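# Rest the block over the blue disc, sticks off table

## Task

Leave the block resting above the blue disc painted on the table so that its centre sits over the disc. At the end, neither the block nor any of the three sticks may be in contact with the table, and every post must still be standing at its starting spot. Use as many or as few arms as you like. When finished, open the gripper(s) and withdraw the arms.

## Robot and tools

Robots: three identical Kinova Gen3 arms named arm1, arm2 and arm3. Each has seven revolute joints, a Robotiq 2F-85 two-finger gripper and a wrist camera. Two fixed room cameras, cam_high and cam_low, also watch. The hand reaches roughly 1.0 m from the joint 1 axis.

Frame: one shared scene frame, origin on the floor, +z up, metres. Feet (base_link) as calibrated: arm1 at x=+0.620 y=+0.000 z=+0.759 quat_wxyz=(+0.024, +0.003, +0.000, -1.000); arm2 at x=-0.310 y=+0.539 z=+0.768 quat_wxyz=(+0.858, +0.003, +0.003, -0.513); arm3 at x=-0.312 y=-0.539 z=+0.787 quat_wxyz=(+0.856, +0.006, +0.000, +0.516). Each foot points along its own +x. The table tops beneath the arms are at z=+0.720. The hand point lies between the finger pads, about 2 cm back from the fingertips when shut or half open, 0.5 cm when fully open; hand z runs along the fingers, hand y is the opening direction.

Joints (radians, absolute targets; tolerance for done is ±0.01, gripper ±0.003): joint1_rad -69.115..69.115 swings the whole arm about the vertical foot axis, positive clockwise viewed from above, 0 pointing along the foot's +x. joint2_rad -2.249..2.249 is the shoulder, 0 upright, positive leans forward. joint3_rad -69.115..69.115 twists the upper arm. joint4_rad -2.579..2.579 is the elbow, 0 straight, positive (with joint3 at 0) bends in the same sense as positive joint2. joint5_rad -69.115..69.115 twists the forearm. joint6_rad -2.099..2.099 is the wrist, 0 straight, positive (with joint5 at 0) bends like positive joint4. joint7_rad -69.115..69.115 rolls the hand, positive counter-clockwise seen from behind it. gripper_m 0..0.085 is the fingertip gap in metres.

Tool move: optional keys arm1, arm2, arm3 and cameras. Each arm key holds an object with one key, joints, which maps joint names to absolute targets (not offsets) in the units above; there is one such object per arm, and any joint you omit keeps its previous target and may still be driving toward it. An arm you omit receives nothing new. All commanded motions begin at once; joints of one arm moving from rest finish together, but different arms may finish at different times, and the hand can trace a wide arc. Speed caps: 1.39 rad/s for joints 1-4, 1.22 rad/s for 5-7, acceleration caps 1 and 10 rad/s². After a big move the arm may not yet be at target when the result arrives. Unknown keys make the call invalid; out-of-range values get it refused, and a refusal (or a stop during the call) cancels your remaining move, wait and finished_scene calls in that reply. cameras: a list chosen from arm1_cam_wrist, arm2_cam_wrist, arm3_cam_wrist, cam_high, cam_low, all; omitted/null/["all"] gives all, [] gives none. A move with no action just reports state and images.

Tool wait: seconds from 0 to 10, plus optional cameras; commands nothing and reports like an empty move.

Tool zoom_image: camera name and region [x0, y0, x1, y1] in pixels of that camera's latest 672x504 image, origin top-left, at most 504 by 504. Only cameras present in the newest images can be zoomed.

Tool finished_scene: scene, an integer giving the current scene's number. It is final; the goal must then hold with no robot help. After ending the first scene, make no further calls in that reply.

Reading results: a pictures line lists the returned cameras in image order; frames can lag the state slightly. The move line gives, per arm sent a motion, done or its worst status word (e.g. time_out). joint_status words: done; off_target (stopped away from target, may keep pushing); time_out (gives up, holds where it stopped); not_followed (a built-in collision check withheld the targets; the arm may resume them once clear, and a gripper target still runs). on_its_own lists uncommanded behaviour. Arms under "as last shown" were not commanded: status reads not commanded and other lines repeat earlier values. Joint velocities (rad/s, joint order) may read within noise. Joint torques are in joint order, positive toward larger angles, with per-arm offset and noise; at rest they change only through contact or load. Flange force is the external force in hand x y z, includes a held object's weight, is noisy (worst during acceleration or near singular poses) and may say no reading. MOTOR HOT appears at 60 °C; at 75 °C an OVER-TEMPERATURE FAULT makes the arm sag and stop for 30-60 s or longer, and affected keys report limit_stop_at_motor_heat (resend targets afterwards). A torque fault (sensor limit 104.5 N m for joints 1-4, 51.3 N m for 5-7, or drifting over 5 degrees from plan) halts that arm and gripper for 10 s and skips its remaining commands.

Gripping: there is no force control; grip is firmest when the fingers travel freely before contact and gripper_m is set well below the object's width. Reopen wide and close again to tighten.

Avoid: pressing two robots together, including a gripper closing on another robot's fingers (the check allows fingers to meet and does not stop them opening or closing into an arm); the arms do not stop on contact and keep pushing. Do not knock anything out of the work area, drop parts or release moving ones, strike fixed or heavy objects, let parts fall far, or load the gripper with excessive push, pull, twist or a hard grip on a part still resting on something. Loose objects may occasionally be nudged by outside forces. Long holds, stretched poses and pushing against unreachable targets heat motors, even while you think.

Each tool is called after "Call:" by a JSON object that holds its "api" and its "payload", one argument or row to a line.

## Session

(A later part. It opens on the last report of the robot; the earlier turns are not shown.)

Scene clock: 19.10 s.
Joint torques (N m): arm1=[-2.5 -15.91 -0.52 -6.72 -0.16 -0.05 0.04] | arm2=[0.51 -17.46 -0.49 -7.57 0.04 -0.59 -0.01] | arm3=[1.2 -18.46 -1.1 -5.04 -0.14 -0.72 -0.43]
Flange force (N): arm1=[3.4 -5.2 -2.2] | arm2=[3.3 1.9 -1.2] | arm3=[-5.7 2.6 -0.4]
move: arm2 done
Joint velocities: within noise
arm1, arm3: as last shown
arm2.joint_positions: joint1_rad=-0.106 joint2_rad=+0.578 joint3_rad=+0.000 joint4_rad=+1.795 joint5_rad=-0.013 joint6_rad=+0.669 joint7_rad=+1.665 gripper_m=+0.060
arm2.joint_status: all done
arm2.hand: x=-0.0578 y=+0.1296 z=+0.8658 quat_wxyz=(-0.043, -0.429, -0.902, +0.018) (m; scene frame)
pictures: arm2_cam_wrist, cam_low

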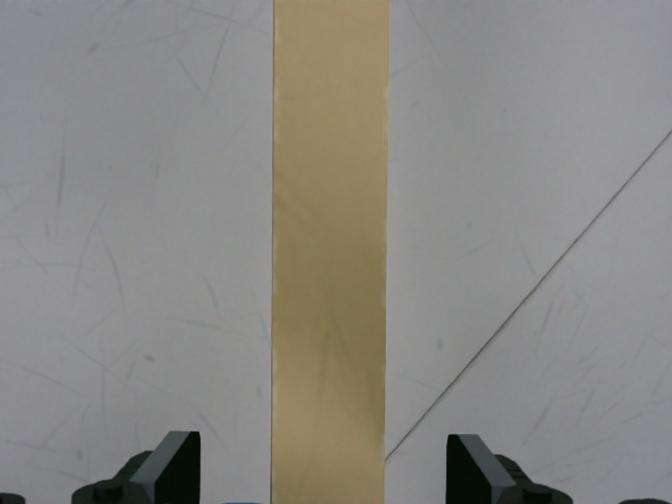

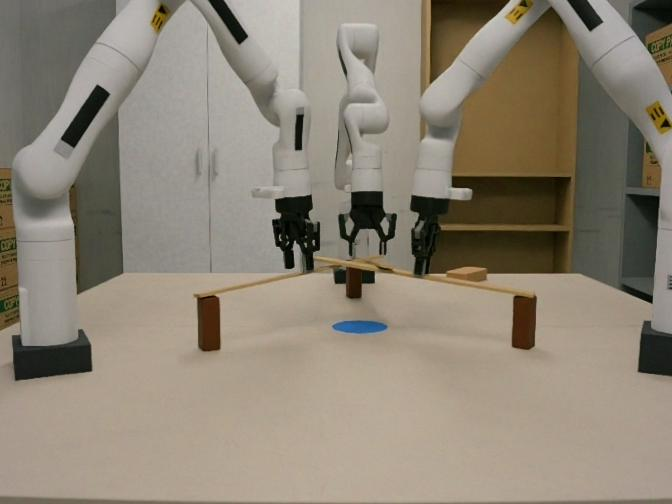

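Call:
{"api": "move", "payload": {
  "arm3": {"joints":{"gripper_m":0.06}},
  "cameras": ["cam_low"]
}}

Call:
{"api": "move", "payload": {
  "arm1": {"joints":{"joint1_rad":-0.0452,"joint2_rad":0.4361,"joint4_rad":1.8133,"joint5_rad":-0.0078,"joint6_rad":0.6922,"joint7_rad":1.6019}},
  "arm2": {"joints":{"joint1_rad":-0.1007,"joint2_rad":0.4402,"joint4_rad":1.841,"joint5_rad":-0.029,"joint6_rad":0.6612,"joint7_rad":1.683}},
  "arm3": {"joints":{"joint1_rad":-0.0524,"joint2_rad":0.4699,"joint4_rad":1.8984,"joint5_rad":-0.0103,"joint6_rad":0.5733,"joint7_rad":1.6066}},
  "cameras": []
}}

Call:
{"api": "move", "payload": {
  "arm1": {"joints":{"joint1_rad":-1.5557,"joint2_rad":0.1769,"joint4_rad":1.8777,"joint5_rad":0,"joint6_rad":1.087,"joint7_rad":-0.7029,"gripper_m":0.085}},
  "arm2": {"joints":{"joint1_rad":-0.5,"joint2_rad":-0.4,"joint4_rad":1.427,"joint5_rad":0,"joint6_rad":1.89,"joint7_rad":1.5}},
  "arm3": {"joints":{"joint1_rad":0.3,"joint2_rad":-0.4,"joint4_rad":1.433,"joint5_rad":0,"joint6_rad":1.83,"joint7_rad":1.5}}
}}

Call:
{"api": "zoom_image", "payload": {
  "camera": "cam_high",
  "region": [230, 150, 470, 330]
}}

Scene clock: 20.57 s.
Joint torques (N m): arm1=[-2.5 -15.95 -0.55 -6.74 -0.14 -0.05 0] | arm2=[0.51 -17.43 -0.47 -7.61 0.03 -0.59 0.02] | arm3=[1.21 -17.89 -1.08 -4.71 -0.14 -0.62 -0.44]
Flange force (N): arm1=[3.4 -5.3 -2.1] | arm2=[3.5 2.0 -1.2] | arm3=[-5.9 2.6 -1.4]
move: arm3 done
Joint velocities: within noise
arm1, arm2: as last shown
arm3.joint_positions: joint1_rad=-0.054 joint2_rad=+0.612 joint3_rad=+0.000 joint4_rad=+1.843 joint5_rad=-0.004 joint6_rad=+0.586 joint7_rad=+1.600 gripper_m=+0.060
arm3.joint_status: all done
arm3.hand: x=-0.0922 y=-0.1212 z=+0.8660 quat_wxyz=(-0.042, +0.549, -0.834, -0.034) (m; scene frame)
pictures: cam_low

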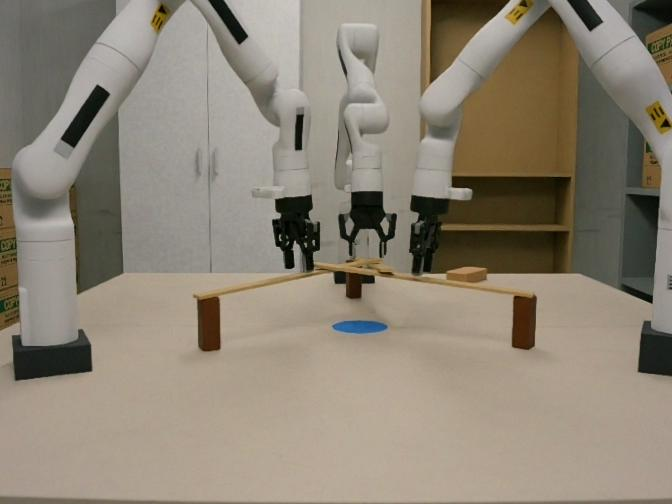

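Scene clock: 21.63 s.
Joint torques (N m): arm1=[-2.5 -14.4 -0.58 -7.63 -0.19 -0.35 0] | arm2=[0.51 -15.82 -0.54 -8.46 0.02 -0.89 0.02] | arm3=[1.22 -16.25 -1.17 -5.58 -0.15 -0.92 -0.44]
Flange force (N): arm1=[3.7 -5.6 -2.1] | arm2=[3.3 2.1 -1.3] | arm3=[-5.8 3.0 -1.7]
move: arm1 done; arm2 done; arm3 done
Joint velocities: within noise
arm1.joint_positions: joint1_rad=-0.045 joint2_rad=+0.436 joint3_rad=+0.000 joint4_rad=+1.813 joint5_rad=-0.008 joint6_rad=+0.692 joint7_rad=+1.602 gripper_m=+0.060
arm1.joint_status: all done
arm1.hand: x=+0.1348 y=-0.0221 z=+0.9198 quat_wxyz=(-0.006, -0.993, -0.060, +0.097) (m; scene frame)
arm2.joint_positions: joint1_rad=-0.101 joint2_rad=+0.440 joint3_rad=+0.000 joint4_rad=+1.841 joint5_rad=-0.029 joint6_rad=+0.661 joint7_rad=+1.683 gripper_m=+0.060
arm2.joint_status: all done
arm2.hand: x=-0.0577 y=+0.1293 z=+0.9196 quat_wxyz=(-0.088, -0.427, -0.899, +0.039) (m; scene frame)
arm3.joint_positions: joint1_rad=-0.052 joint2_rad=+0.470 joint3_rad=+0.000 joint4_rad=+1.898 joint5_rad=-0.010 joint6_rad=+0.573 joint7_rad=+1.607 gripper_m=+0.060
arm3.joint_status: all done
arm3.hand: x=-0.0921 y=-0.1218 z=+0.9198 quat_wxyz=(-0.084, +0.547, -0.831, -0.061) (m; scene frame)
pictures: none
No camera images: "cameras" was empty.

Scene clock: 24.63 s.
Joint torques (N m): arm1=[-2.51 -9.71 -0.7 -8.18 -0.19 0.17 0.03] | arm2=[0.53 0.35 -0.86 -9.42 0.05 -0.95 0.02] | arm3=[1.38 -0.44 -1.5 -7.25 -0.16 -1.14 -0.42]
Flange force (N): arm1=[-7.0 -0.1 -0.5] | arm2=[3.7 -2.4 3.4] | arm3=[-2.7 -5.9 -6.2]
move: arm1 done; arm2 done; arm3 done
Joint velocities: within noise
arm1.joint_positions: joint1_rad=-1.556 joint2_rad=+0.177 joint3_rad=+0.000 joint4_rad=+1.878 joint5_rad=+0.000 joint6_rad=+1.087 joint7_rad=-0.703 gripper_m=+0.085
arm1.joint_status: all done
arm1.hand: x=+0.6058 y=-0.3528 z=+0.9999 quat_wxyz=(+0.001, -0.945, +0.328, -0.002) (m; scene frame)
arm2.joint_positions: joint1_rad=-0.500 joint2_rad=-0.400 joint3_rad=+0.000 joint4_rad=+1.427 joint5_rad=+0.000 joint6_rad=+1.890 joint7_rad=+1.500 gripper_m=+0.060
arm2.joint_status: all done
arm2.hand: x=-0.1768 y=+0.4180 z=+1.2985 quat_wxyz=(-0.106, -0.317, -0.942, +0.024) (m; scene frame)
arm3.joint_positions: joint1_rad=+0.300 joint2_rad=-0.400 joint3_rad=+0.000 joint4_rad=+1.433 joint5_rad=+0.000 joint6_rad=+1.830 joint7_rad=+1.500 gripper_m=+0.060
arm3.joint_status: all done
arm3.hand: x=-0.1553 y=-0.4270 z=+1.3210 quat_wxyz=(-0.125, +0.345, -0.928, -0.064) (m; scene frame)
pictures: arm1_cam_wrist, arm2_cam_wrist, arm3_cam_wrist, cam_high, cam_low

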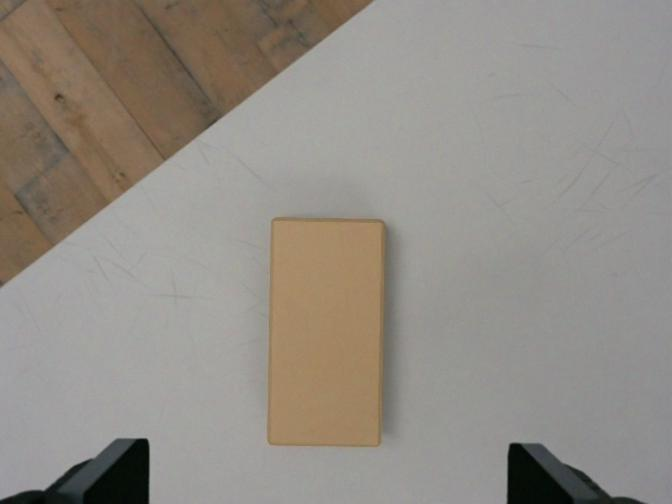

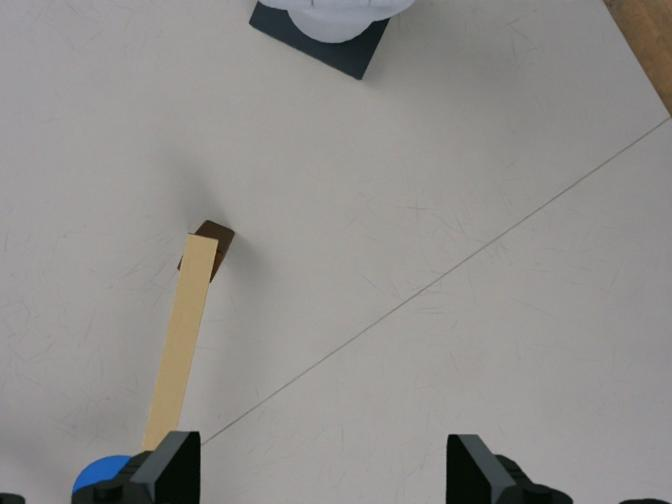

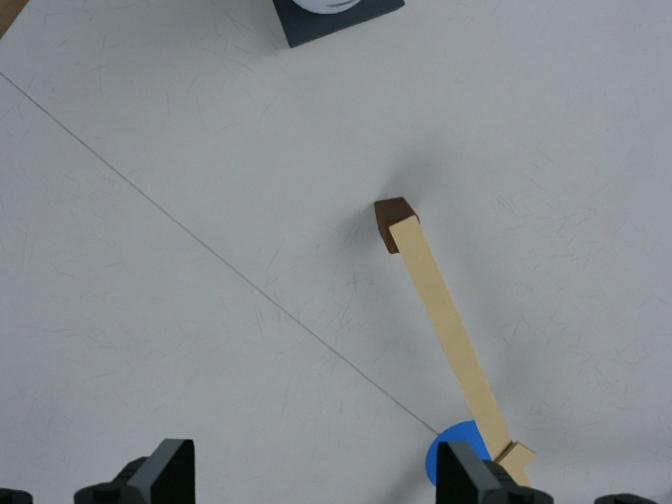

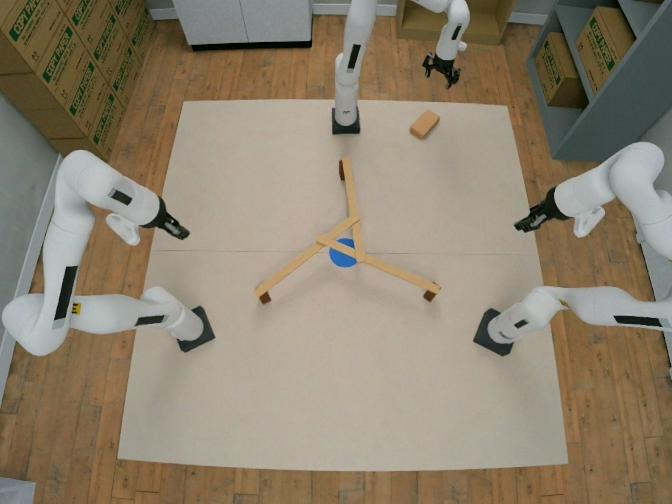

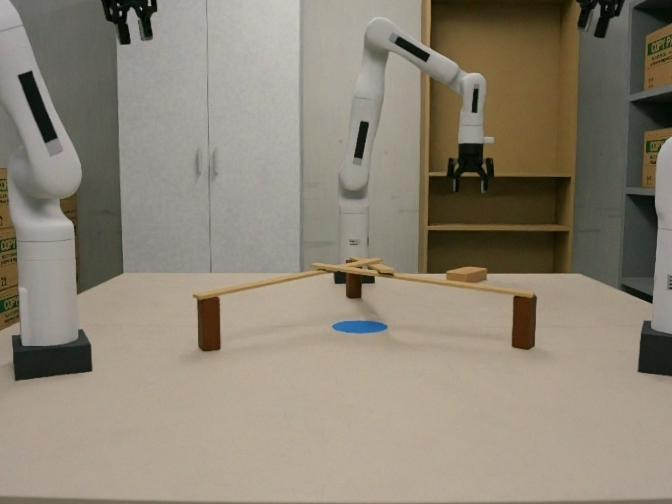

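Scaled by 2.100 from the camera's 672x504 image, which has a finer 960x720 frame.

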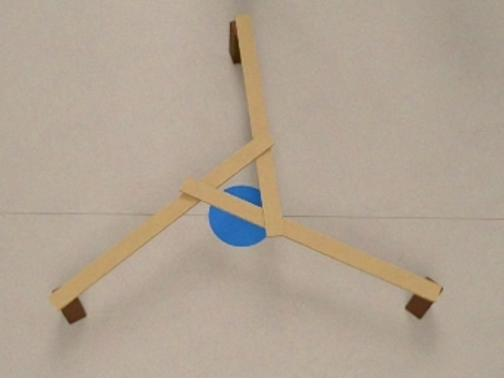

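Call:
{"api": "zoom_image", "payload": {
  "camera": "cam_high",
  "region": [315, 140, 375, 190]
}}

Call:
{"api": "zoom_image", "payload": {
  "camera": "cam_high",
  "region": [400, 265, 460, 315]
}}

Call:
{"api": "zoom_image", "payload": {
  "camera": "cam_low",
  "region": [290, 220, 430, 325]
}}

Scaled by 8.400 from the camera's 672x504 image, which has a finer 960x720 frame.

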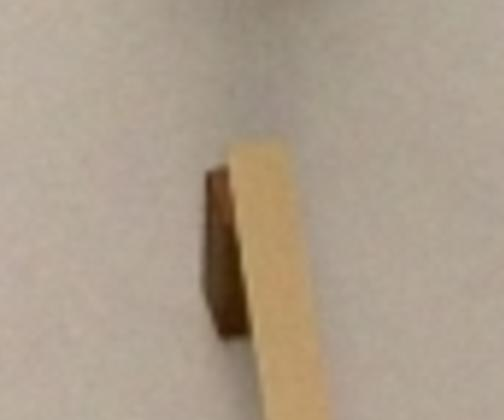

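Scaled by 8.400 from the camera's 672x504 image, which has a finer 960x720 frame.

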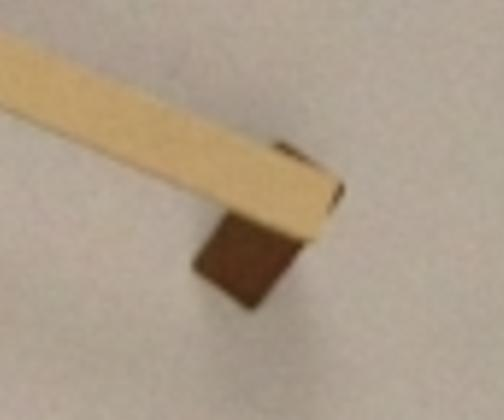

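Scaled by 3.600 from the camera's 672x504 image, which has a finer 960x720 frame.

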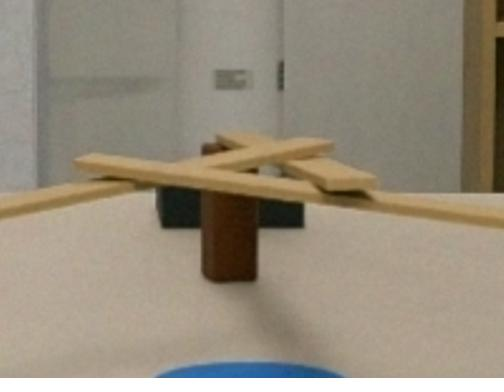

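Call:
{"api": "move", "payload": {
  "arm1": {"joints":{"joint1_rad":-1.5606,"joint2_rad":0.5156,"joint4_rad":2.1402,"joint6_rad":0.4858,"joint7_rad":-0.728}},
  "cameras": ["arm1_cam_wrist"]
}}

Call:
{"api": "move", "payload": {
  "arm1": {"joints":{"joint2_rad":0.6954,"joint4_rad":2.1738,"joint6_rad":0.2724}},
  "cameras": ["arm1_cam_wrist"]
}}

Call:
{"api": "move", "payload": {
  "arm1": {"joints":{"gripper_m":0.06}},
  "cameras": ["arm1_cam_wrist"]
}}

Scene clock: 26.97 s.
Joint torques (N m): arm1=[-2.48 -12.43 -0.59 -4.3 -0.19 0.15 0.02] | arm2=[0.51 0.38 -0.94 -9.47 0.04 -0.95 0.01] | arm3=[1.4 -0.47 -1.47 -7.3 -0.16 -1.15 -0.41]
Flange force (N): arm1=[-7.0 2.5 -3.1] | arm2=[3.8 -2.7 3.5] | arm3=[-2.6 -5.7 -6.1]
move: arm1 done
Joint velocities: within noise
arm1.joint_positions: joint1_rad=-1.561 joint2_rad=+0.516 joint3_rad=+0.000 joint4_rad=+2.140 joint5_rad=+0.000 joint6_rad=+0.486 joint7_rad=-0.728 gripper_m=+0.085
arm1.joint_status: all done
arm1.hand: x=+0.6086 y=-0.3547 z=+0.8200 quat_wxyz=(+0.001, -0.941, +0.338, -0.002) (m; scene frame)
arm2, arm3: as last shown
pictures: arm1_cam_wrist

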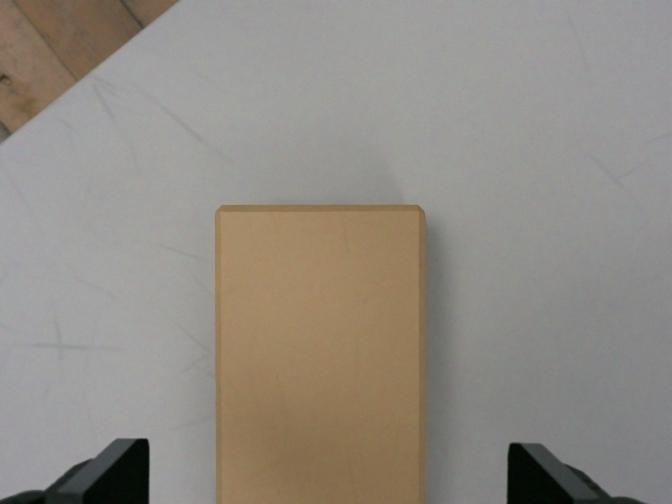

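Scene clock: 28.13 s.
Joint torques (N m): arm1=[-2.52 -13.65 -0.5 -2.49 -0.14 0.12 0.01] | arm2=[0.5 0.36 -0.86 -9.44 0.04 -0.95 -0.02] | arm3=[1.38 -0.48 -1.51 -7.26 -0.15 -1.14 -0.43]
Flange force (N): arm1=[-6.6 3.6 -3.7] | arm2=[3.7 -2.5 3.4] | arm3=[-2.7 -5.9 -6.2]
move: arm1 done
Joint velocities: within noise
arm1.joint_positions: joint1_rad=-1.561 joint2_rad=+0.695 joint3_rad=+0.000 joint4_rad=+2.174 joint5_rad=+0.000 joint6_rad=+0.272 joint7_rad=-0.728 gripper_m=+0.085
arm1.joint_status: all done
arm1.hand: x=+0.6089 y=-0.3546 z=+0.7523 quat_wxyz=(+0.001, -0.941, +0.338, -0.002) (m; scene frame)
arm2, arm3: as last shown
pictures: arm1_cam_wrist

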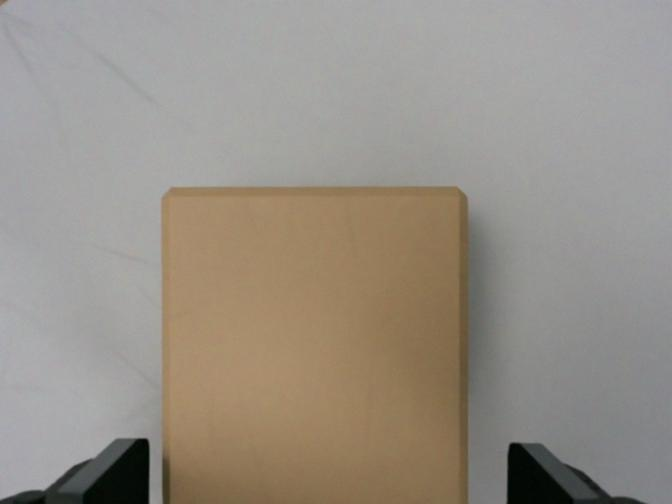

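Scene clock: 28.83 s.
Joint torques (N m): arm1=[-2.43 0.07 -0.49 -4.03 -0.09 -2.84 -0.01] | arm2=[0.48 0.37 -0.87 -9.42 0.04 -0.95 -0.02] | arm3=[1.38 -0.45 -1.47 -7.26 -0.16 -1.14 -0.43]
Flange force (N): arm1=[-11.6 -3.1 -50.3] | arm2=[3.7 -2.5 3.3] | arm3=[-2.6 -5.8 -6.2]
move: arm1 off_target
Joint velocities: within noise
arm1.joint_positions: joint1_rad=-1.561 joint2_rad=+0.695 joint3_rad=+0.000 joint4_rad=+2.174 joint5_rad=+0.000 joint6_rad=+0.272 joint7_rad=-0.728 gripper_m=+0.068
arm1.joint_status: gripper_m off_target (ended at +0.068, target +0.060)
arm1.hand: x=+0.6089 y=-0.3546 z=+0.7523 quat_wxyz=(+0.001, -0.941, +0.338, -0.002) (m; scene frame)
arm2, arm3: as last shown
pictures: arm1_cam_wrist

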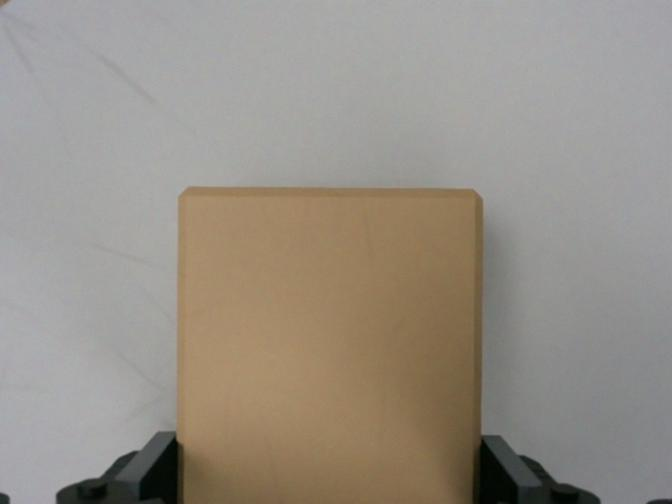

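Call:
{"api": "move", "payload": {
  "arm1": {"joints":{"joint2_rad":0.2471,"joint4_rad":1.9683,"joint6_rad":0.9262}},
  "cameras": ["arm1_cam_wrist"]
}}

Call:
{"api": "move", "payload": {
  "arm1": {"joints":{"joint1_rad":0.0083,"joint2_rad":0.8339,"joint4_rad":0.9405,"joint6_rad":1.3672,"joint7_rad":0.1}},
  "cameras": ["arm1_cam_wrist","cam_low"]
}}

Call:
{"api": "move", "payload": {
  "arm1": {"joints":{"joint2_rad":0.8723,"joint4_rad":1.0291,"joint6_rad":1.2402}},
  "cameras": ["cam_low"]
}}

Call:
{"api": "zoom_image", "payload": {
  "camera": "cam_low",
  "region": [290, 210, 430, 315]
}}

Scene clock: 30.73 s.
Joint torques (N m): arm1=[-2.46 -11.26 -0.65 -7.96 -0.19 0.18 0.02] | arm2=[0.48 0.36 -0.87 -9.44 0.05 -0.95 0] | arm3=[1.41 -0.44 -1.47 -7.26 -0.15 -1.14 -0.43]
Flange force (N): arm1=[-6.8 0.7 1.2] | arm2=[3.7 -2.5 3.4] | arm3=[-2.6 -5.8 -6.2]
move: arm1 done
Joint velocities: within noise
arm1.joint_positions: joint1_rad=-1.561 joint2_rad=+0.247 joint3_rad=+0.000 joint4_rad=+1.968 joint5_rad=+0.000 joint6_rad=+0.926 joint7_rad=-0.728 gripper_m=+0.068
arm1.joint_status: all done
arm1.hand: x=+0.6079 y=-0.3547 z=+0.9511 quat_wxyz=(+0.001, -0.941, +0.338, -0.002) (m; scene frame)
arm2, arm3: as last shown
pictures: arm1_cam_wrist

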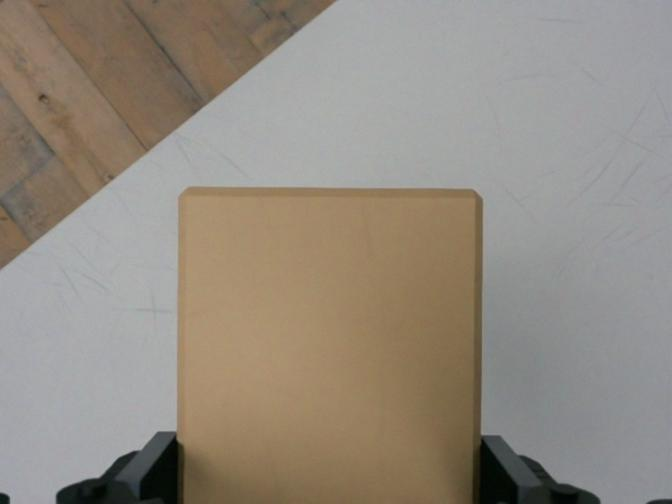

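Scene clock: 33.53 s.
Joint torques (N m): arm1=[-2.55 -23.55 -0.44 -9.67 -0.22 0.22 0.04] | arm2=[0.53 0.36 -0.9 -9.45 0.05 -0.93 0] | arm3=[1.4 -0.46 -1.46 -7.27 -0.15 -1.16 -0.43]
Flange force (N): arm1=[-3.1 -6.6 2.7] | arm2=[3.7 -2.6 3.5] | arm3=[-2.6 -5.8 -6.2]
move: arm1 done
Joint velocities: within noise
arm1.joint_positions: joint1_rad=+0.008 joint2_rad=+0.834 joint3_rad=+0.000 joint4_rad=+0.940 joint5_rad=+0.000 joint6_rad=+1.367 joint7_rad=+0.100 gripper_m=+0.068
arm1.joint_status: all done
arm1.hand: x=-0.0010 y=-0.0001 z=+0.9480 quat_wxyz=(+0.002, -0.755, +0.656, -0.002) (m; scene frame)
arm2, arm3: as last shown
pictures: arm1_cam_wrist, cam_low

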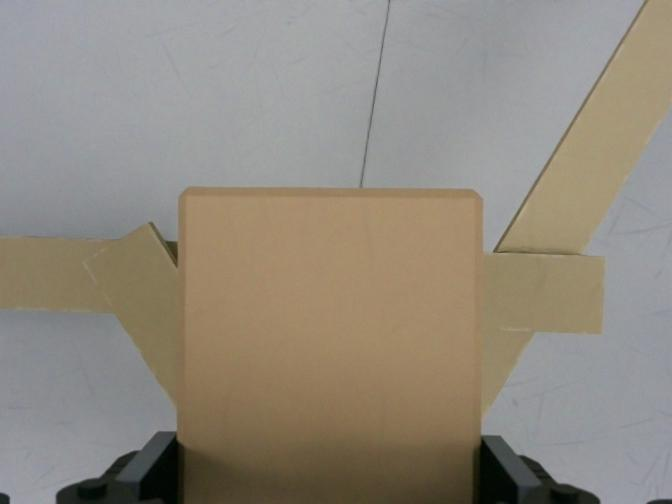

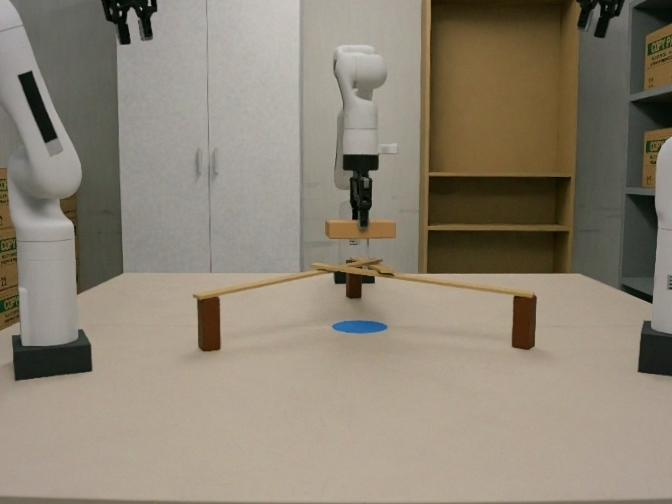

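Scene clock: 34.43 s.
Joint torques (N m): arm1=[-2.51 -23.75 -0.4 -9.31 -0.16 0.2 0] | arm2=[0.54 0.33 -0.86 -9.46 0.07 -0.96 0.01] | arm3=[1.41 -0.47 -1.49 -7.27 -0.15 -1.14 -0.41]
Flange force (N): arm1=[-3.2 -5.9 2.0] | arm2=[3.7 -2.4 3.4] | arm3=[-2.7 -5.8 -6.2]
move: arm1 done
Joint velocities: within noise
arm1.joint_positions: joint1_rad=+0.008 joint2_rad=+0.872 joint3_rad=+0.000 joint4_rad=+1.029 joint5_rad=+0.000 joint6_rad=+1.240 joint7_rad=+0.100 gripper_m=+0.068
arm1.joint_status: all done
arm1.hand: x=-0.0008 y=-0.0001 z=+0.8973 quat_wxyz=(+0.002, -0.755, +0.656, -0.002) (m; scene frame)
arm2, arm3: as last shown
pictures: cam_low

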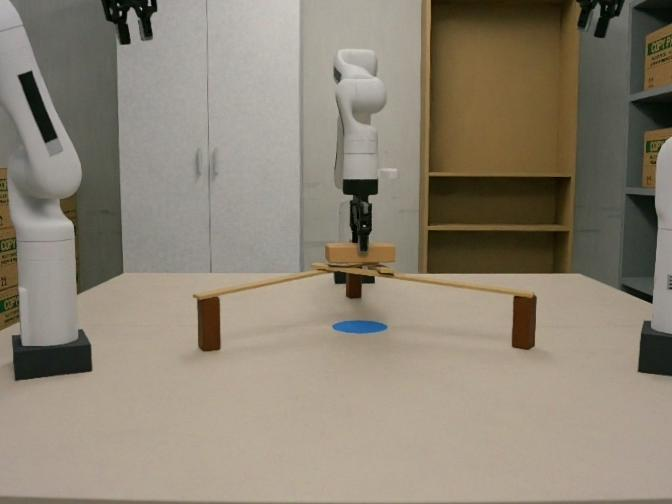

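Scaled by 3.600 from the camera's 672x504 image, which has a finer 960x720 frame.

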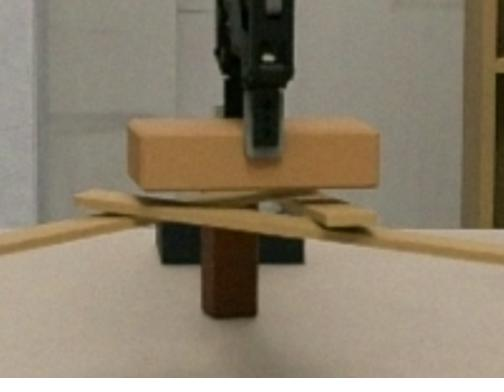

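Call:
{"api": "move", "payload": {
  "arm1": {"joints":{"joint2_rad":0.8757,"joint4_rad":1.0342,"joint6_rad":1.2317}},
  "cameras": []
}}

Call:
{"api": "move", "payload": {
  "arm1": {"joints":{"joint2_rad":0.8769,"joint4_rad":1.0361,"joint6_rad":1.2286}},
  "cameras": []
}}

Call:
{"api": "move", "payload": {
  "arm1": {"joints":{"joint2_rad":0.8782,"joint4_rad":1.038,"joint6_rad":1.2255}},
  "cameras": ["cam_low","cam_high"]
}}

Call:
{"api": "zoom_image", "payload": {
  "camera": "cam_low",
  "region": [290, 210, 430, 315]
}}

Scene clock: 35.07 s.
Joint torques (N m): arm1=[-2.48 -23.88 -0.43 -9.28 -0.2 0.19 0.02] | arm2=[0.51 0.34 -0.89 -9.47 0.07 -0.94 -0.01] | arm3=[1.42 -0.45 -1.48 -7.3 -0.15 -1.15 -0.43]
Flange force (N): arm1=[-3.1 -5.5 2.0] | arm2=[3.7 -2.5 3.6] | arm3=[-2.6 -5.8 -6.1]
move: arm1 done
Joint velocities: within noise
arm1.joint_positions: joint1_rad=+0.008 joint2_rad=+0.876 joint3_rad=+0.000 joint4_rad=+1.034 joint5_rad=+0.000 joint6_rad=+1.232 joint7_rad=+0.100 gripper_m=+0.068
arm1.joint_status: all done
arm1.hand: x=-0.0008 y=-0.0001 z=+0.8937 quat_wxyz=(+0.002, -0.755, +0.656, -0.002) (m; scene frame)
arm2, arm3: as last shown
pictures: none
No camera images: "cameras" was empty.

Scene clock: 35.47 s.
Joint torques (N m): arm1=[-2.48 -23.72 -0.38 -9.24 -0.18 0.2 0.03] | arm2=[0.51 0.35 -0.91 -9.43 0.05 -0.96 0] | arm3=[1.36 -0.48 -1.47 -7.33 -0.14 -1.15 -0.42]
Flange force (N): arm1=[-3.1 -5.8 1.9] | arm2=[3.7 -2.6 3.3] | arm3=[-2.6 -5.7 -6.0]
move: arm1 done
Joint velocities: within noise
arm1.joint_positions: joint1_rad=+0.008 joint2_rad=+0.877 joint3_rad=+0.000 joint4_rad=+1.036 joint5_rad=+0.000 joint6_rad=+1.229 joint7_rad=+0.100 gripper_m=+0.068
arm1.joint_status: all done
arm1.hand: x=-0.0008 y=-0.0001 z=+0.8924 quat_wxyz=(+0.002, -0.755, +0.656, -0.002) (m; scene frame)
arm2.joint_positions: joint1_rad=-0.500 joint2_rad=-0.400 joint3_rad=+0.000 joint4_rad=+1.427 joint5_rad=+0.000 joint6_rad=+1.890 joint7_rad=+1.500 gripper_m=+0.060
arm2.joint_status: not commanded
arm2.hand: x=-0.1768 y=+0.4180 z=+1.2985 quat_wxyz=(-0.106, -0.317, -0.942, +0.024) (m; scene frame)
arm3.joint_positions: joint1_rad=+0.300 joint2_rad=-0.400 joint3_rad=+0.000 joint4_rad=+1.433 joint5_rad=+0.000 joint6_rad=+1.830 joint7_rad=+1.500 gripper_m=+0.060
arm3.joint_status: not commanded
arm3.hand: x=-0.1553 y=-0.4270 z=+1.3210 quat_wxyz=(-0.125, +0.345, -0.928, -0.064) (m; scene frame)
pictures: none
No camera images: "cameras" was empty.

Scene clock: 35.87 s.
Joint torques (N m): arm1=[-2.46 -23.88 -0.49 -9.27 -0.23 0.2 0.03] | arm2=[0.54 0.35 -0.88 -9.44 0.05 -0.99 -0.02] | arm3=[1.4 -0.48 -1.48 -7.32 -0.16 -1.15 -0.41]
Flange force (N): arm1=[-3.1 -5.6 2.1] | arm2=[3.7 -2.6 3.3] | arm3=[-2.6 -5.8 -6.0]
move: arm1 done
Joint velocities: within noise
arm1.joint_positions: joint1_rad=+0.008 joint2_rad=+0.878 joint3_rad=+0.000 joint4_rad=+1.038 joint5_rad=+0.000 joint6_rad=+1.225 joint7_rad=+0.100 gripper_m=+0.068
arm1.joint_status: all done
arm1.hand: x=-0.0008 y=-0.0001 z=+0.8910 quat_wxyz=(+0.002, -0.755, +0.656, -0.002) (m; scene frame)
arm2, arm3: as last shown
pictures: cam_high, cam_low

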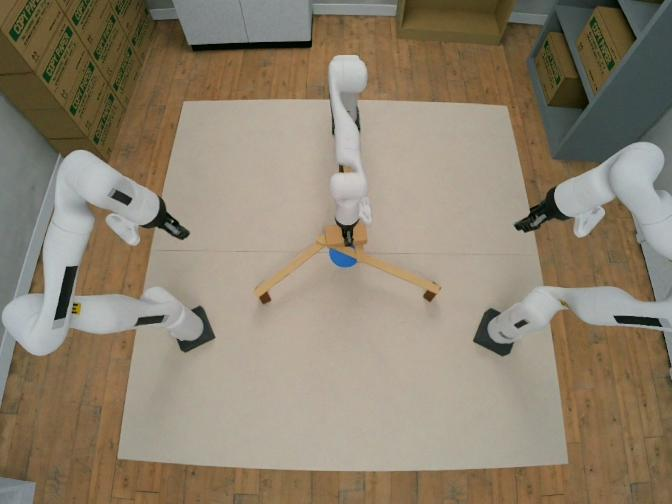

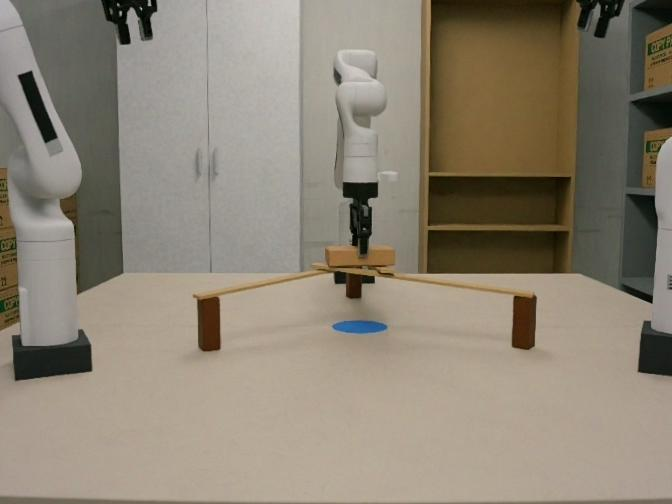

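Scaled by 3.600 from the camera's 672x504 image, which has a finer 960x720 frame.

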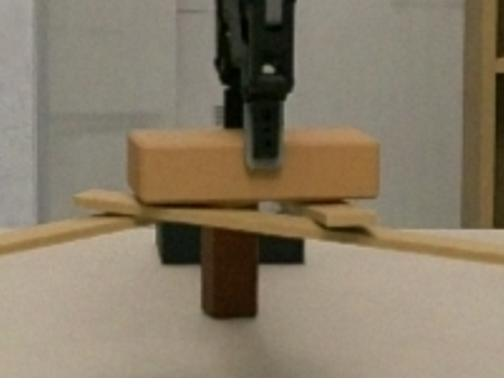

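Call:
{"api": "move", "payload": {
  "arm1": {"joints":{"joint2_rad":0.8799,"joint4_rad":1.0405,"joint6_rad":1.2213}},
  "cameras": []
}}

Call:
{"api": "move", "payload": {
  "arm1": {"joints":{"joint2_rad":0.8808,"joint4_rad":1.0420,"joint6_rad":1.2189}},
  "cameras": ["cam_low"]
}}

Call:
{"api": "zoom_image", "payload": {
  "camera": "cam_low",
  "region": [290, 210, 430, 315]
}}

Scene clock: 36.40 s.
Joint torques (N m): arm1=[-2.44 -23.26 -0.47 -9 -0.21 0.23 0.04] | arm2=[0.5 0.37 -0.89 -9.46 0.05 -0.95 -0.01] | arm3=[1.4 -0.46 -1.51 -7.28 -0.16 -1.13 -0.43]
Flange force (N): arm1=[-3.0 -5.9 1.1] | arm2=[3.8 -2.5 3.5] | arm3=[-2.7 -5.9 -6.1]
move: arm1 done
Joint velocities: within noise
arm1.joint_positions: joint1_rad=+0.008 joint2_rad=+0.880 joint3_rad=+0.000 joint4_rad=+1.041 joint5_rad=+0.000 joint6_rad=+1.221 joint7_rad=+0.100 gripper_m=+0.068
arm1.joint_status: all done
arm1.hand: x=-0.0008 y=-0.0001 z=+0.8893 quat_wxyz=(+0.002, -0.755, +0.656, -0.002) (m; scene frame)
arm2, arm3: as last shown
pictures: none
No camera images: "cameras" was empty.

Scene clock: 36.77 s.
Joint torques (N m): arm1=[-2.29 -21.88 -0.41 -8.29 -0.26 0.17 0.04] | arm2=[0.55 0.36 -0.87 -9.43 0.04 -0.96 0.01] | arm3=[1.4 -0.49 -1.46 -7.27 -0.15 -1.15 -0.41]
Flange force (N): arm1=[-2.8 -5.5 -1.3] | arm2=[3.7 -2.5 3.3] | arm3=[-2.7 -5.7 -6.2]
move: arm1 done
Joint velocities: within noise
arm1.joint_positions: joint1_rad=+0.008 joint2_rad=+0.881 joint3_rad=+0.000 joint4_rad=+1.042 joint5_rad=+0.000 joint6_rad=+1.219 joint7_rad=+0.100 gripper_m=+0.068
arm1.joint_status: all done
arm1.hand: x=-0.0008 y=-0.0001 z=+0.8882 quat_wxyz=(+0.002, -0.755, +0.656, -0.002) (m; scene frame)
arm2, arm3: as last shown
pictures: cam_low

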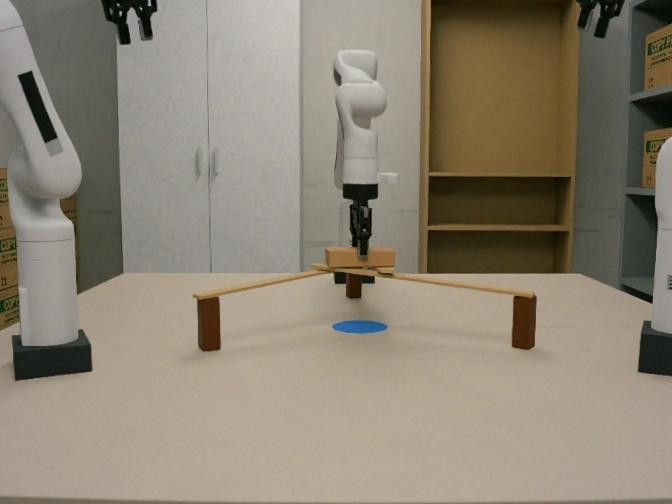

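Scaled by 3.600 from the camera's 672x504 image, which has a finer 960x720 frame.

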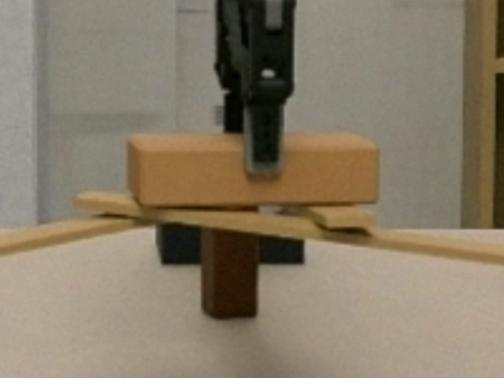

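Call:
{"api": "move", "payload": {
  "arm1": {"joints":{"gripper_m":0.085}},
  "cameras": ["cam_low","arm1_cam_wrist"]
}}

Call:
{"api": "zoom_image", "payload": {
  "camera": "cam_low",
  "region": [180, 210, 550, 370]
}}

Scene clock: 37.67 s.
Joint torques (N m): arm1=[-2.46 -22.36 -0.45 -8.59 -0.17 0.21 0.03] | arm2=[0.52 0.36 -0.9 -9.47 0.04 -0.93 0] | arm3=[1.38 -0.46 -1.45 -7.3 -0.13 -1.14 -0.44]
Flange force (N): arm1=[-3.0 -6.0 -0.3] | arm2=[3.7 -2.6 3.6] | arm3=[-2.6 -5.8 -6.1]
move: arm1 done
Joint velocities: within noise
arm1.joint_positions: joint1_rad=+0.008 joint2_rad=+0.881 joint3_rad=+0.000 joint4_rad=+1.042 joint5_rad=+0.000 joint6_rad=+1.219 joint7_rad=+0.100 gripper_m=+0.085
arm1.joint_status: all done
arm1.hand: x=-0.0007 y=-0.0001 z=+0.8882 quat_wxyz=(+0.002, -0.755, +0.656, -0.002) (m; scene frame)
arm2, arm3: as last shown
pictures: arm1_cam_wrist, cam_low

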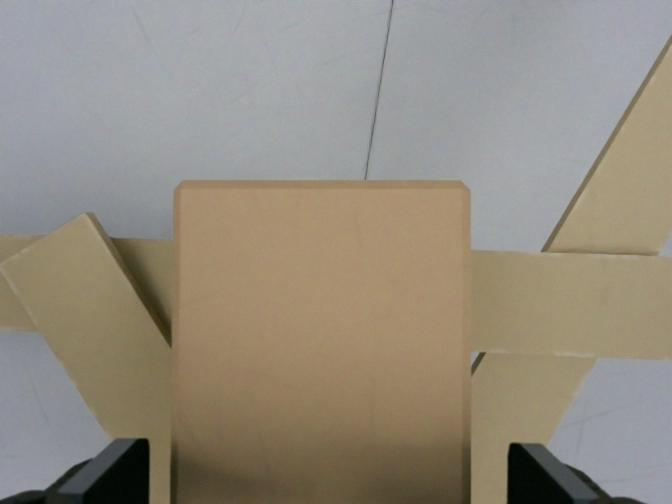

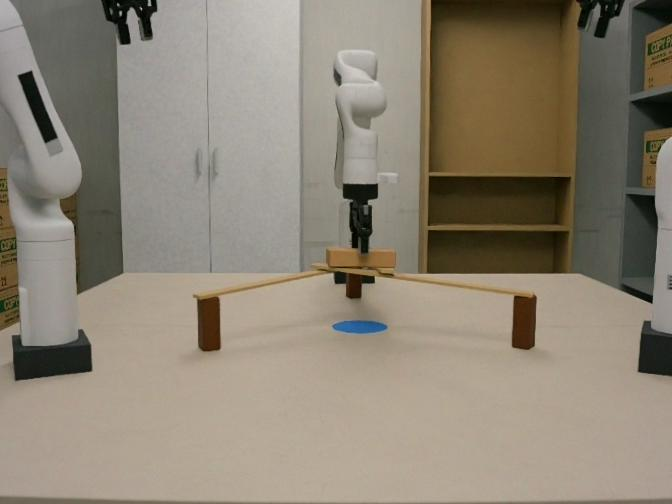

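Scaled by 1.362 from the camera's 672x504 image, which has a finer 960x720 frame.

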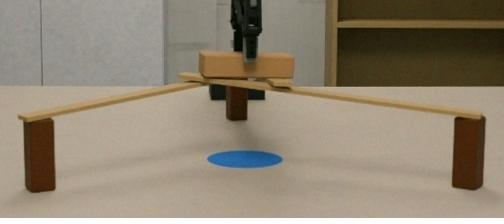

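Call:
{"api": "move", "payload": {
  "arm1": {"joints":{"joint2_rad":0.8660,"joint4_rad":1.0197,"joint6_rad":1.2559}},
  "cameras": []
}}

Call:
{"api": "move", "payload": {
  "arm1": {"joints":{"joint2_rad":0.8339,"joint4_rad":0.9405,"joint6_rad":1.3672}},
  "cameras": []
}}

Call:
{"api": "move", "payload": {
  "arm1": {"joints":{"joint2_rad":0.3,"joint4_rad":1.24,"joint6_rad":1.6}}
}}

Call:
{"api": "zoom_image", "payload": {
  "camera": "cam_high",
  "region": [230, 150, 470, 330]
}}

Scene clock: 38.47 s.
Joint torques (N m): arm1=[-2.53 -22.26 -0.48 -8.68 -0.17 0.22 0.02] | arm2=[0.54 0.38 -0.9 -9.43 0.06 -0.98 -0.01] | arm3=[1.39 -0.46 -1.49 -7.28 -0.14 -1.14 -0.43]
Flange force (N): arm1=[-3.1 -6.1 -0.2] | arm2=[3.7 -2.6 3.3] | arm3=[-2.6 -5.9 -6.1]
move: arm1 done
Joint velocities: within noise
arm1.joint_positions: joint1_rad=+0.008 joint2_rad=+0.866 joint3_rad=+0.000 joint4_rad=+1.020 joint5_rad=+0.000 joint6_rad=+1.256 joint7_rad=+0.100 gripper_m=+0.085
arm1.joint_status: all done
arm1.hand: x=-0.0007 y=-0.0001 z=+0.9041 quat_wxyz=(+0.002, -0.755, +0.656, -0.002) (m; scene frame)
arm2, arm3: as last shown
pictures: none
No camera images: "cameras" was empty.

Scene clock: 39.33 s.
Joint torques (N m): arm1=[-2.49 -22.13 -0.51 -8.94 -0.22 0.22 0.03] | arm2=[0.52 0.36 -0.88 -9.46 0.05 -0.95 -0.01] | arm3=[1.35 -0.46 -1.44 -7.29 -0.16 -1.12 -0.43]
Flange force (N): arm1=[-3.0 -6.4 0.4] | arm2=[3.7 -2.6 3.5] | arm3=[-2.6 -5.7 -6.0]
move: arm1 done
Joint velocities: within noise
arm1.joint_positions: joint1_rad=+0.008 joint2_rad=+0.834 joint3_rad=+0.000 joint4_rad=+0.940 joint5_rad=+0.000 joint6_rad=+1.367 joint7_rad=+0.100 gripper_m=+0.085
arm1.joint_status: all done
arm1.hand: x=-0.0010 y=-0.0001 z=+0.9480 quat_wxyz=(+0.002, -0.755, +0.656, -0.002) (m; scene frame)
arm2, arm3: as last shown
pictures: none
No camera images: "cameras" was empty.

Scene clock: 41.10 s.
Joint torques (N m): arm1=[-2.46 -13.34 -0.63 -9.17 -0.2 0.21 0.03] | arm2=[0.51 0.36 -0.89 -9.41 0.04 -0.94 0.01] | arm3=[1.4 -0.48 -1.5 -7.29 -0.14 -1.14 -0.42]
Flange force (N): arm1=[-4.1 -5.5 1.9] | arm2=[3.7 -2.5 3.3] | arm3=[-2.7 -5.9 -6.1]
move: arm1 done
Joint velocities: within noise
arm1.joint_positions: joint1_rad=+0.008 joint2_rad=+0.300 joint3_rad=+0.000 joint4_rad=+1.240 joint5_rad=+0.000 joint6_rad=+1.600 joint7_rad=+0.100 gripper_m=+0.085
arm1.joint_status: all done
arm1.hand: x=+0.1783 y=+0.0072 z=+1.1414 quat_wxyz=(+0.001, -0.755, +0.656, -0.001) (m; scene frame)
arm2, arm3: as last shown
pictures: arm1_cam_wrist, arm2_cam_wrist, arm3_cam_wrist, cam_high, cam_low

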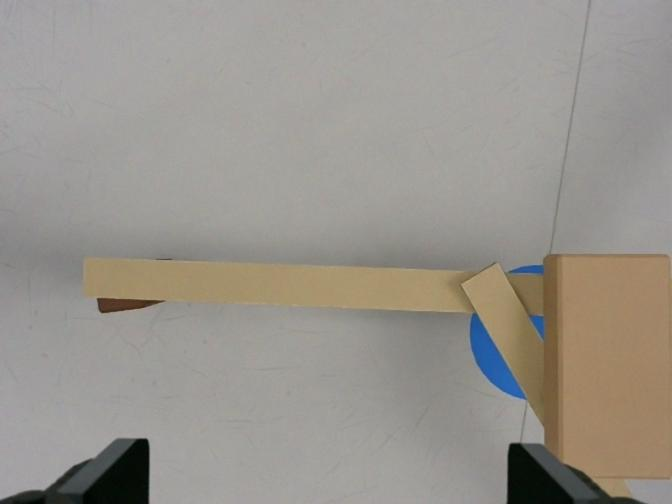

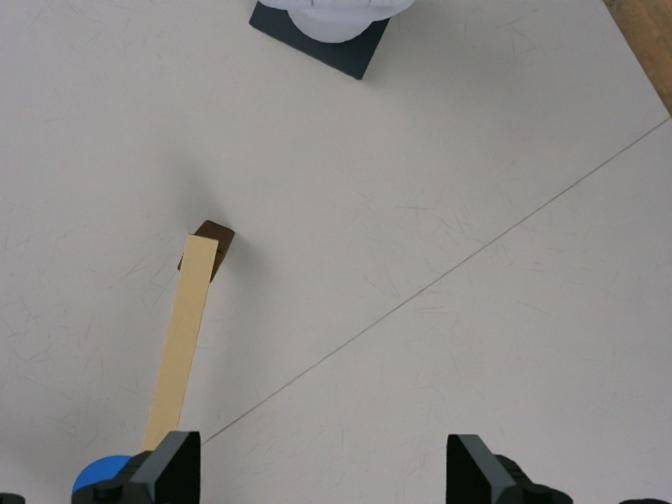

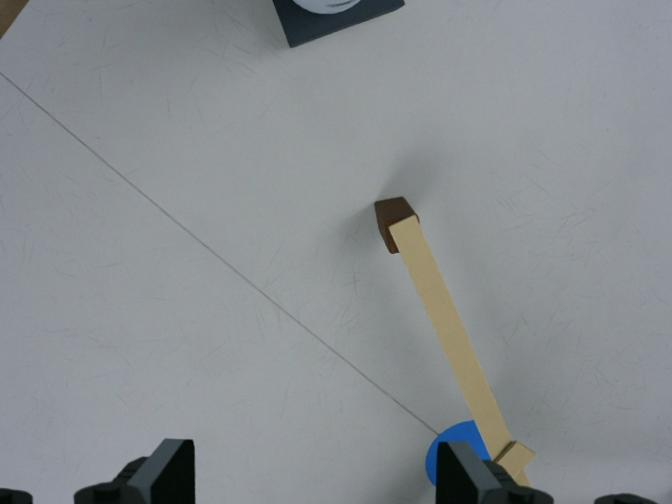

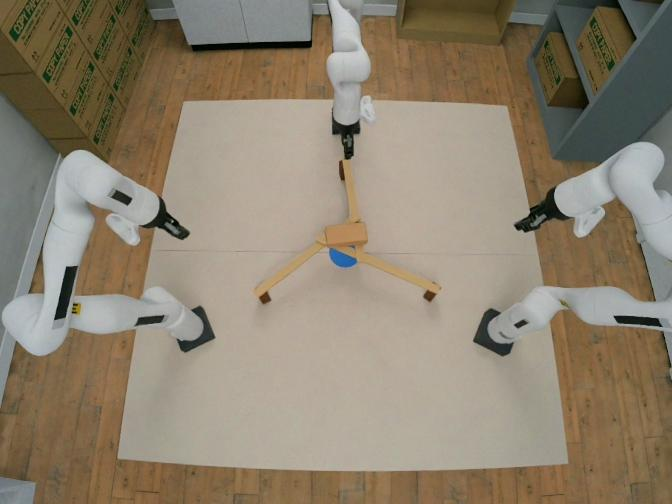

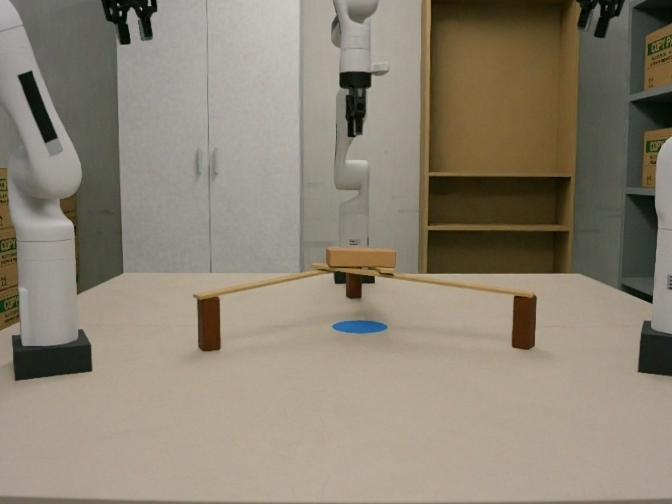

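Scaled by 2.100 from the camera's 672x504 image, which has a finer 960x720 frame.

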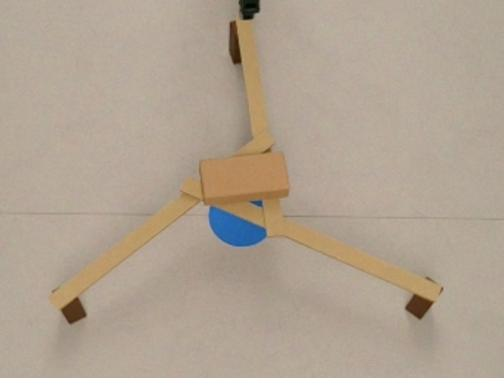

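Stable and complete.

Call:
{"api": "finished_scene", "payload": {
  "scene": 3
}}

The scene is finished: the task was done.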